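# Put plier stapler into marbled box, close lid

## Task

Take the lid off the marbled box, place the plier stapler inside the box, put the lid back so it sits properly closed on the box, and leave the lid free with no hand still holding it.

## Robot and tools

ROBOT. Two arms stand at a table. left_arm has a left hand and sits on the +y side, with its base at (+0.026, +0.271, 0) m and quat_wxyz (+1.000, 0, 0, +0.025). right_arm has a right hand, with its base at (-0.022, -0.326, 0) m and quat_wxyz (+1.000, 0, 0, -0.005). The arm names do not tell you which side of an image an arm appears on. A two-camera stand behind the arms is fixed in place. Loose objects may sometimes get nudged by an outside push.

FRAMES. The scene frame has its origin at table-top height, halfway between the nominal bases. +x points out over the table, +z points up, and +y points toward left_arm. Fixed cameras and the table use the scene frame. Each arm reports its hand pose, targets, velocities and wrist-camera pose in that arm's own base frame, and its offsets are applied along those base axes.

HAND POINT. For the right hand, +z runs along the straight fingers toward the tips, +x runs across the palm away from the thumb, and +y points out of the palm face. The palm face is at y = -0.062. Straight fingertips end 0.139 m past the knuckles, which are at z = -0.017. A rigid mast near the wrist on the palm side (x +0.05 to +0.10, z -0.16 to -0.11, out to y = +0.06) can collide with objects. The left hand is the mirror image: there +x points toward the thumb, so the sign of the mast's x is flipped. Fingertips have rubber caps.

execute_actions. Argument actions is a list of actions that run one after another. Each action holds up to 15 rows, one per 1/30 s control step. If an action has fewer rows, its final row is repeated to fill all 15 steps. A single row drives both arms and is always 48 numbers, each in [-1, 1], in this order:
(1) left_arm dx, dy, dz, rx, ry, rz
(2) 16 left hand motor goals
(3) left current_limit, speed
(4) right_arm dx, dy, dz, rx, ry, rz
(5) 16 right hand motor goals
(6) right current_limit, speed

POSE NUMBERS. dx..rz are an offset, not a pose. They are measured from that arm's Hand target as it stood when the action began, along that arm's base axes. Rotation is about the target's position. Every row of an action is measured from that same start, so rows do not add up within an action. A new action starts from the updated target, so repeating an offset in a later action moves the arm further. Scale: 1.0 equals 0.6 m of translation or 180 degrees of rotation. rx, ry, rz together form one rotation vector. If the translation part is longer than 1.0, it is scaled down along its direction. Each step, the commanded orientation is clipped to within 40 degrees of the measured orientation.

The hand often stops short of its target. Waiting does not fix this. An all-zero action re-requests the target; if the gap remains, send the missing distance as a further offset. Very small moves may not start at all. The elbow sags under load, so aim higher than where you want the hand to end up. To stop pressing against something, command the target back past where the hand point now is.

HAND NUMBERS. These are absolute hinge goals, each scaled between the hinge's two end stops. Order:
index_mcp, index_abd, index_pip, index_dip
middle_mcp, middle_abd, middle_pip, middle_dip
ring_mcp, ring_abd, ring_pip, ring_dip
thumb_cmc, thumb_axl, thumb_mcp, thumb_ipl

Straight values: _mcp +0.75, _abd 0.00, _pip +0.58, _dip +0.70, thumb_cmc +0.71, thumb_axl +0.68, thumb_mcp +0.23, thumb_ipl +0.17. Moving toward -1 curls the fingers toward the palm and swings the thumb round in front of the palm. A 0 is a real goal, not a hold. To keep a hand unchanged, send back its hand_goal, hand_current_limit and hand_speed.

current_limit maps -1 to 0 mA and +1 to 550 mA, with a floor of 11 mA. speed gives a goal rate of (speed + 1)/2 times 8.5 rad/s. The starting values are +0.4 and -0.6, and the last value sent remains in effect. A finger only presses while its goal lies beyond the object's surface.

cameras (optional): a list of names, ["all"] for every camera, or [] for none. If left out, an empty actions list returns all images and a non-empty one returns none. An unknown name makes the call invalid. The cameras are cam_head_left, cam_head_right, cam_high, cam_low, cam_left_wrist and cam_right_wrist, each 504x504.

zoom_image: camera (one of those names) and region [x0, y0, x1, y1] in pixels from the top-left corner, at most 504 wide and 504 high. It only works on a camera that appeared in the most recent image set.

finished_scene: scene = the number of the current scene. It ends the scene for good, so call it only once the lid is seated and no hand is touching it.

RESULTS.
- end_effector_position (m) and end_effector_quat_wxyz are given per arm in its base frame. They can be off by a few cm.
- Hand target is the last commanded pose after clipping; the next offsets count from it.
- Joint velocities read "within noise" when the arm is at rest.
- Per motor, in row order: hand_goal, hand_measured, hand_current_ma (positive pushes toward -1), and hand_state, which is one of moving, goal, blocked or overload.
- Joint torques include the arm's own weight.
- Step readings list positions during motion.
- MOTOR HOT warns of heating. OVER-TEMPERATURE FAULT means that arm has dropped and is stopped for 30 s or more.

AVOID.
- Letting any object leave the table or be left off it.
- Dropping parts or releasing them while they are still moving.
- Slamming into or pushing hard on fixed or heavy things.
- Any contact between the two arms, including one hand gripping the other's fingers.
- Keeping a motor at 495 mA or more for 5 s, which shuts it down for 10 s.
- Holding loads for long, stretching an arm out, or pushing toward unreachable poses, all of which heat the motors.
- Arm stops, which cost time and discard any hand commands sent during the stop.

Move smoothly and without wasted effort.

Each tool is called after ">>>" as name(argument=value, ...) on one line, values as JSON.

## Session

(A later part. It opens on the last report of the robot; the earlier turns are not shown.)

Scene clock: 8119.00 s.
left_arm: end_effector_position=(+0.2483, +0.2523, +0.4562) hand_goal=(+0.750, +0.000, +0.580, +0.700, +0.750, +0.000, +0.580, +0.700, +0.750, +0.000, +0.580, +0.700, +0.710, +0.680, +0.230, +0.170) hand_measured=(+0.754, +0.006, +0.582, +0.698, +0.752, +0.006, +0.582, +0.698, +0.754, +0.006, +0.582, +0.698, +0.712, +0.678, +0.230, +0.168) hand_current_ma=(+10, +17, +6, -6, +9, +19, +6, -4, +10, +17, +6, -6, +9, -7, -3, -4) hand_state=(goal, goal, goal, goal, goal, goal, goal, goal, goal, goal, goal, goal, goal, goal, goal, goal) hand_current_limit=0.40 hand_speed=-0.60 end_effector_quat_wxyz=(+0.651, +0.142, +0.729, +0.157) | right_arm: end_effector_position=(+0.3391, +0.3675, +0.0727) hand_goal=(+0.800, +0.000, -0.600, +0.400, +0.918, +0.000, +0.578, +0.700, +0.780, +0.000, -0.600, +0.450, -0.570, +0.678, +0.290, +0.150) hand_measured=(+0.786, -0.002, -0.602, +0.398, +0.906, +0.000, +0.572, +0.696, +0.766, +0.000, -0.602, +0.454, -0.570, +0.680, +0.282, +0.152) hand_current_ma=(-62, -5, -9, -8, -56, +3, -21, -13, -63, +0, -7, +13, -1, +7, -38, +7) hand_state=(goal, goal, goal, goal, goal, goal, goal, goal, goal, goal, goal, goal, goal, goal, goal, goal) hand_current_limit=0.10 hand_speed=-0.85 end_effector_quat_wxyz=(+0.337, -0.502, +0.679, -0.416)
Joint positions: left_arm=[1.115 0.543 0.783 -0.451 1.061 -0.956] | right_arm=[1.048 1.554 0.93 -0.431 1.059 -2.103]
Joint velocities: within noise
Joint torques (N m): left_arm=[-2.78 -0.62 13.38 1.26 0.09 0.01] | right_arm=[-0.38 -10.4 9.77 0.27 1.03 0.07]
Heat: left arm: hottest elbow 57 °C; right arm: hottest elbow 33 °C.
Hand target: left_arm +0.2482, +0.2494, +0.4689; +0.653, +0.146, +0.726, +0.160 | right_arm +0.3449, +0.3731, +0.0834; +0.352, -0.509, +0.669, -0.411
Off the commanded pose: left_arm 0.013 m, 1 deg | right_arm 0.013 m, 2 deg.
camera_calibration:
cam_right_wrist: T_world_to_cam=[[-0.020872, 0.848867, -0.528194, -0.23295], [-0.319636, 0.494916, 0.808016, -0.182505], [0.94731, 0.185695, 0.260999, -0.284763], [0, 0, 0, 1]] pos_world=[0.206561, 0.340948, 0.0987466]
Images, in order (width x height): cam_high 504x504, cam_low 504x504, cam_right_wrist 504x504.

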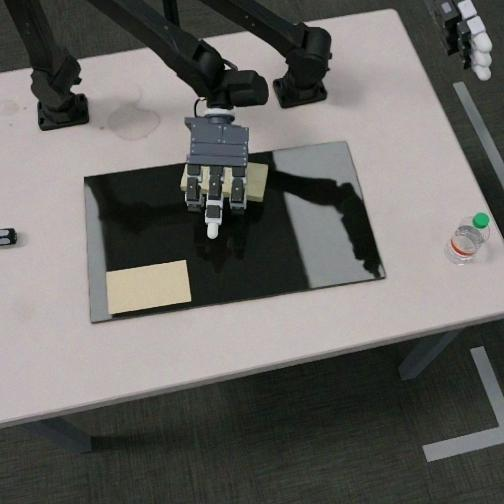

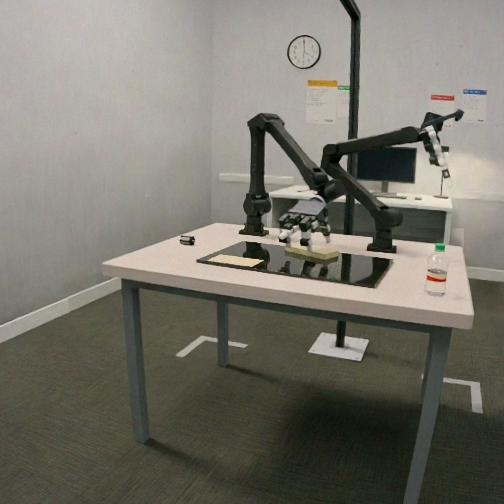

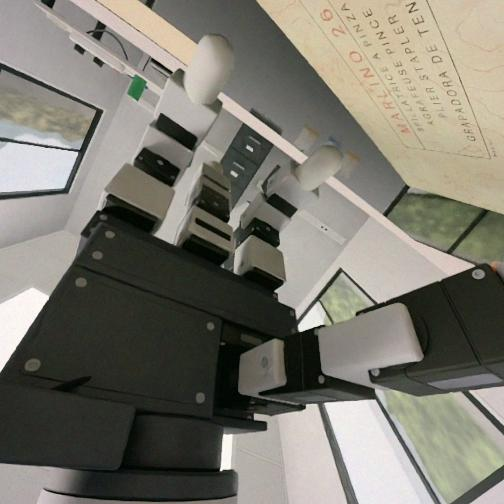

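>>> execute_actions(actions=[[[0,0,0,0,0,0,0.75,0,0.58,0.7,0.75,0,0.58,0.7,0.75,0,0.58,0.7,0.71,0.68,0.23,0.17,0.4,-0.6,0.0,0.0,0.10,0,0,0,0.80,0,-0.60,0.40,0.917,0,0.577,0.7,0.78,0,-0.60,0.45,-0.571,0.678,0.29,0.15,0.1,-0.85]],[[0,0,0,0,0,0,0.75,0,0.58,0.7,0.75,0,0.58,0.7,0.75,0,0.58,0.7,0.71,0.68,0.23,0.17,0.4,-0.6,0.06,-0.12,0.06,0,0,0,0.80,0,-0.60,0.40,0.917,0,0.577,0.7,0.78,0,-0.60,0.45,-0.571,0.678,0.29,0.15,0.1,-0.85]],[[0,0,0,0,0,0,0.75,0,0.58,0.7,0.75,0,0.58,0.7,0.75,0,0.58,0.7,0.71,0.68,0.23,0.17,0.4,-0.6,0.03,-0.16,0.0,0,0,0,0.80,0,-0.60,0.40,0.917,0,0.577,0.7,0.78,0,-0.60,0.45,-0.571,0.678,0.29,0.15,0.1,-0.85]]])

>>> execute_actions(actions=[], cameras=["cam_high","cam_low","cam_head_left"])

>>> zoom_image(camera="cam_high", region=[170, 140, 280, 220])

>>> zoom_image(camera="cam_low", region=[274, 232, 346, 280])

>>> zoom_image(camera="cam_head_left", region=[220, 260, 340, 380])

Scene clock: 8137.30 s.
left_arm: end_effector_position=(+0.2483, +0.2523, +0.4562) hand_goal=(+0.750, +0.000, +0.580, +0.700, +0.750, +0.000, +0.580, +0.700, +0.750, +0.000, +0.580, +0.700, +0.710, +0.680, +0.230, +0.170) hand_measured=(+0.754, +0.006, +0.582, +0.698, +0.752, +0.006, +0.582, +0.698, +0.754, +0.006, +0.582, +0.698, +0.712, +0.678, +0.230, +0.168) hand_current_ma=(+10, +17, +6, -6, +9, +19, +6, -4, +10, +17, +6, -6, +9, -7, -3, -4) hand_state=(goal, goal, goal, goal, goal, goal, goal, goal, goal, goal, goal, goal, goal, goal, goal, goal) hand_current_limit=0.40 hand_speed=-0.60 end_effector_quat_wxyz=(+0.651, +0.142, +0.729, +0.157) | right_arm: end_effector_position=(+0.3960, +0.2019, +0.1737) hand_goal=(+0.800, +0.000, -0.600, +0.400, +0.918, +0.000, +0.578, +0.700, +0.780, +0.000, -0.600, +0.450, -0.570, +0.678, +0.290, +0.150) hand_measured=(+0.790, +0.000, -0.602, +0.398, +0.904, +0.002, +0.572, +0.696, +0.770, +0.000, -0.602, +0.454, -0.570, +0.680, +0.286, +0.152) hand_current_ma=(-41, -2, -5, -8, -61, +4, -20, -12, -44, +1, -5, +12, +0, +7, -16, +6) hand_state=(goal, goal, goal, goal, goal, goal, goal, goal, goal, goal, goal, goal, goal, goal, goal, goal) hand_current_limit=0.10 hand_speed=-0.85 end_effector_quat_wxyz=(+0.271, -0.384, +0.763, -0.444)
Joint positions: left_arm=[1.115 0.543 0.783 -0.451 1.061 -0.956] | right_arm=[0.704 1.256 0.934 -0.714 1.009 -2.1]
Joint torques (N m): left_arm=[-2.84 -0.32 13.35 1.29 0.11 0.07] | right_arm=[0.26 -7.06 10.32 0.69 0.91 0.08]
Heat: left arm: hottest elbow 57 °C; right arm: hottest elbow 33 °C.
Hand target: left_arm +0.2482, +0.2494, +0.4689; +0.653, +0.146, +0.726, +0.160 | right_arm +0.3989, +0.2050, +0.1793; +0.352, -0.509, +0.669, -0.411
Off the commanded pose: left_arm 0.013 m, 1 deg | right_arm 0.007 m, 21 deg.
joint sent to its limit (right arm) — joint 6 (wrist roll), lower limit. The joint targets are off in orientation, not in position.
Step readings (end_effector_position of left_arm | right_arm):
0: (+0.2483, +0.2523, +0.4562) | (+0.3391, +0.3675, +0.0727)
1: (+0.2483, +0.2523, +0.4562) | (+0.3383, +0.3663, +0.0757)
2: (+0.2483, +0.2523, +0.4562) | (+0.3347, +0.3605, +0.0778)
4: (+0.2483, +0.2523, +0.4562) | (+0.3322, +0.3559, +0.0912)
8: (+0.2483, +0.2523, +0.4562) | (+0.3365, +0.3620, +0.1260)
15: (+0.2483, +0.2523, +0.4562) | (+0.3390, +0.3665, +0.1355)
16: (+0.2483, +0.2523, +0.4562) | (+0.3401, +0.3622, +0.1360)
17: (+0.2483, +0.2523, +0.4562) | (+0.3406, +0.3551, +0.1364)
19: (+0.2483, +0.2523, +0.4562) | (+0.3544, +0.3286, +0.1454)
23: (+0.2483, +0.2523, +0.4562) | (+0.3815, +0.2861, +0.1673)
30: (+0.2483, +0.2523, +0.4562) | (+0.3769, +0.2902, +0.1680)
31: (+0.2483, +0.2523, +0.4562) | (+0.3758, +0.2867, +0.1662)
32: (+0.2483, +0.2523, +0.4562) | (+0.3755, +0.2800, +0.1646)
34: (+0.2483, +0.2523, +0.4562) | (+0.3818, +0.2462, +0.1641)
38: (+0.2483, +0.2523, +0.4562) | (+0.4003, +0.1936, +0.1726)
45: (+0.2483, +0.2523, +0.4562) | (+0.3971, +0.1999, +0.1737)

Scene clock: 8137.30 s.
left_arm: end_effector_position=(+0.2483, +0.2523, +0.4562) hand_goal=(+0.750, +0.000, +0.580, +0.700, +0.750, +0.000, +0.580, +0.700, +0.750, +0.000, +0.580, +0.700, +0.710, +0.680, +0.230, +0.170) hand_measured=(+0.754, +0.006, +0.582, +0.698, +0.752, +0.006, +0.582, +0.698, +0.754, +0.006, +0.582, +0.698, +0.712, +0.678, +0.230, +0.168) hand_current_ma=(+10, +17, +6, -6, +9, +19, +6, -4, +10, +17, +6, -6, +9, -7, -3, -4) hand_state=(goal, goal, goal, goal, goal, goal, goal, goal, goal, goal, goal, goal, goal, goal, goal, goal) hand_current_limit=0.40 hand_speed=-0.60 end_effector_quat_wxyz=(+0.651, +0.142, +0.729, +0.157) | right_arm: end_effector_position=(+0.3960, +0.2019, +0.1737) hand_goal=(+0.800, +0.000, -0.600, +0.400, +0.918, +0.000, +0.578, +0.700, +0.780, +0.000, -0.600, +0.450, -0.570, +0.678, +0.290, +0.150) hand_measured=(+0.790, +0.000, -0.602, +0.398, +0.904, +0.002, +0.572, +0.696, +0.770, +0.000, -0.602, +0.454, -0.570, +0.680, +0.286, +0.152) hand_current_ma=(-41, -2, -5, -8, -61, +4, -20, -12, -44, +1, -5, +12, +0, +7, -16, +6) hand_state=(goal, goal, goal, goal, goal, goal, goal, goal, goal, goal, goal, goal, goal, goal, goal, goal) hand_current_limit=0.10 hand_speed=-0.85 end_effector_quat_wxyz=(+0.271, -0.384, +0.763, -0.444)
Joint positions: left_arm=[1.115 0.543 0.783 -0.451 1.061 -0.956] | right_arm=[0.704 1.256 0.934 -0.714 1.009 -2.1]
Joint velocities: within noise
Joint torques (N m): left_arm=[-2.84 -0.32 13.35 1.29 0.11 0.07] | right_arm=[0.26 -7.06 10.32 0.69 0.91 0.08]
Heat: left arm: hottest elbow 57 °C; right arm: hottest elbow 33 °C.
Hand target: left_arm +0.2482, +0.2494, +0.4689; +0.653, +0.146, +0.726, +0.160 | right_arm +0.3989, +0.2050, +0.1793; +0.352, -0.509, +0.669, -0.411
Off the commanded pose: left_arm 0.013 m, 1 deg | right_arm 0.007 m, 21 deg.
Images, in order (width x height): cam_head_left 504x504, cam_high 504x504, cam_low 504x504.

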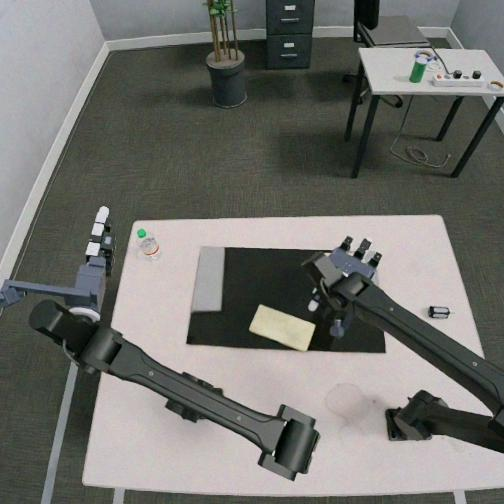

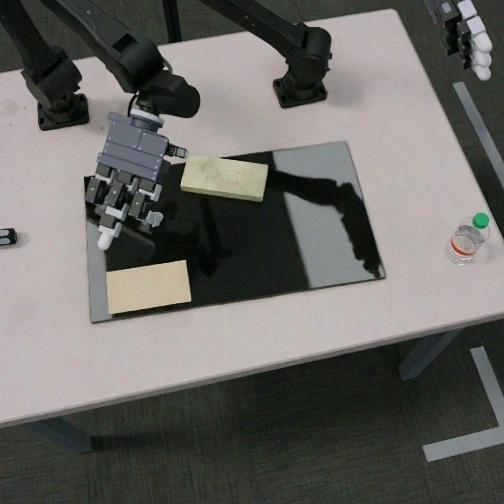

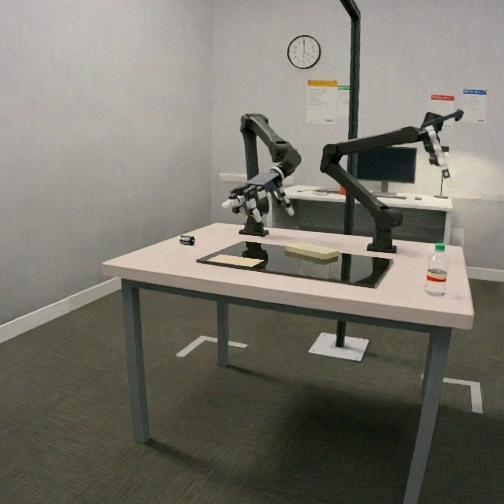

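Scaled by 4.582.

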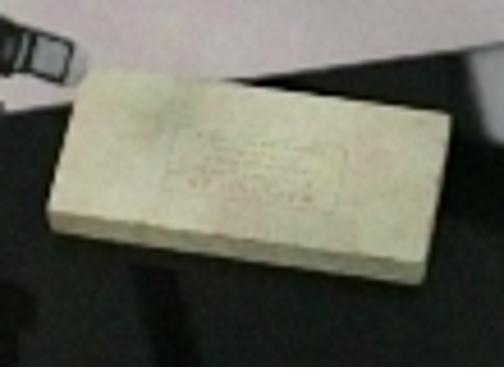

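Scaled by 7.000.

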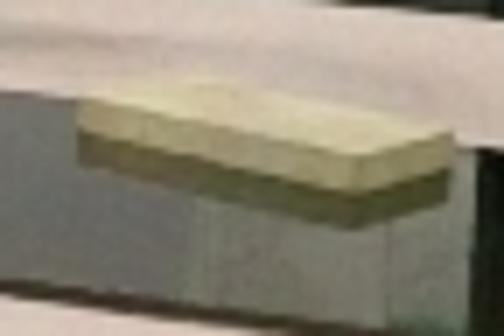

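Scaled by 4.200.

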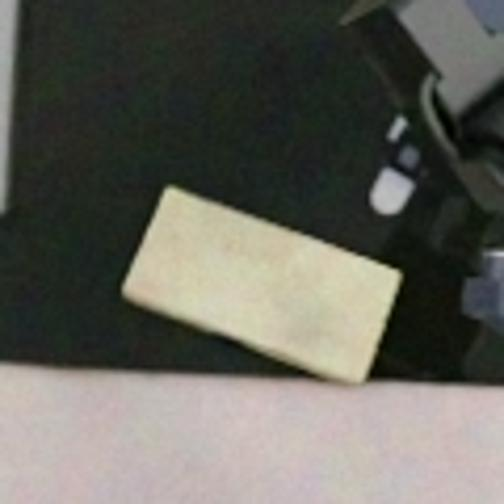

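>>> finished_scene(scene=1)

The scene is finished: the task was done.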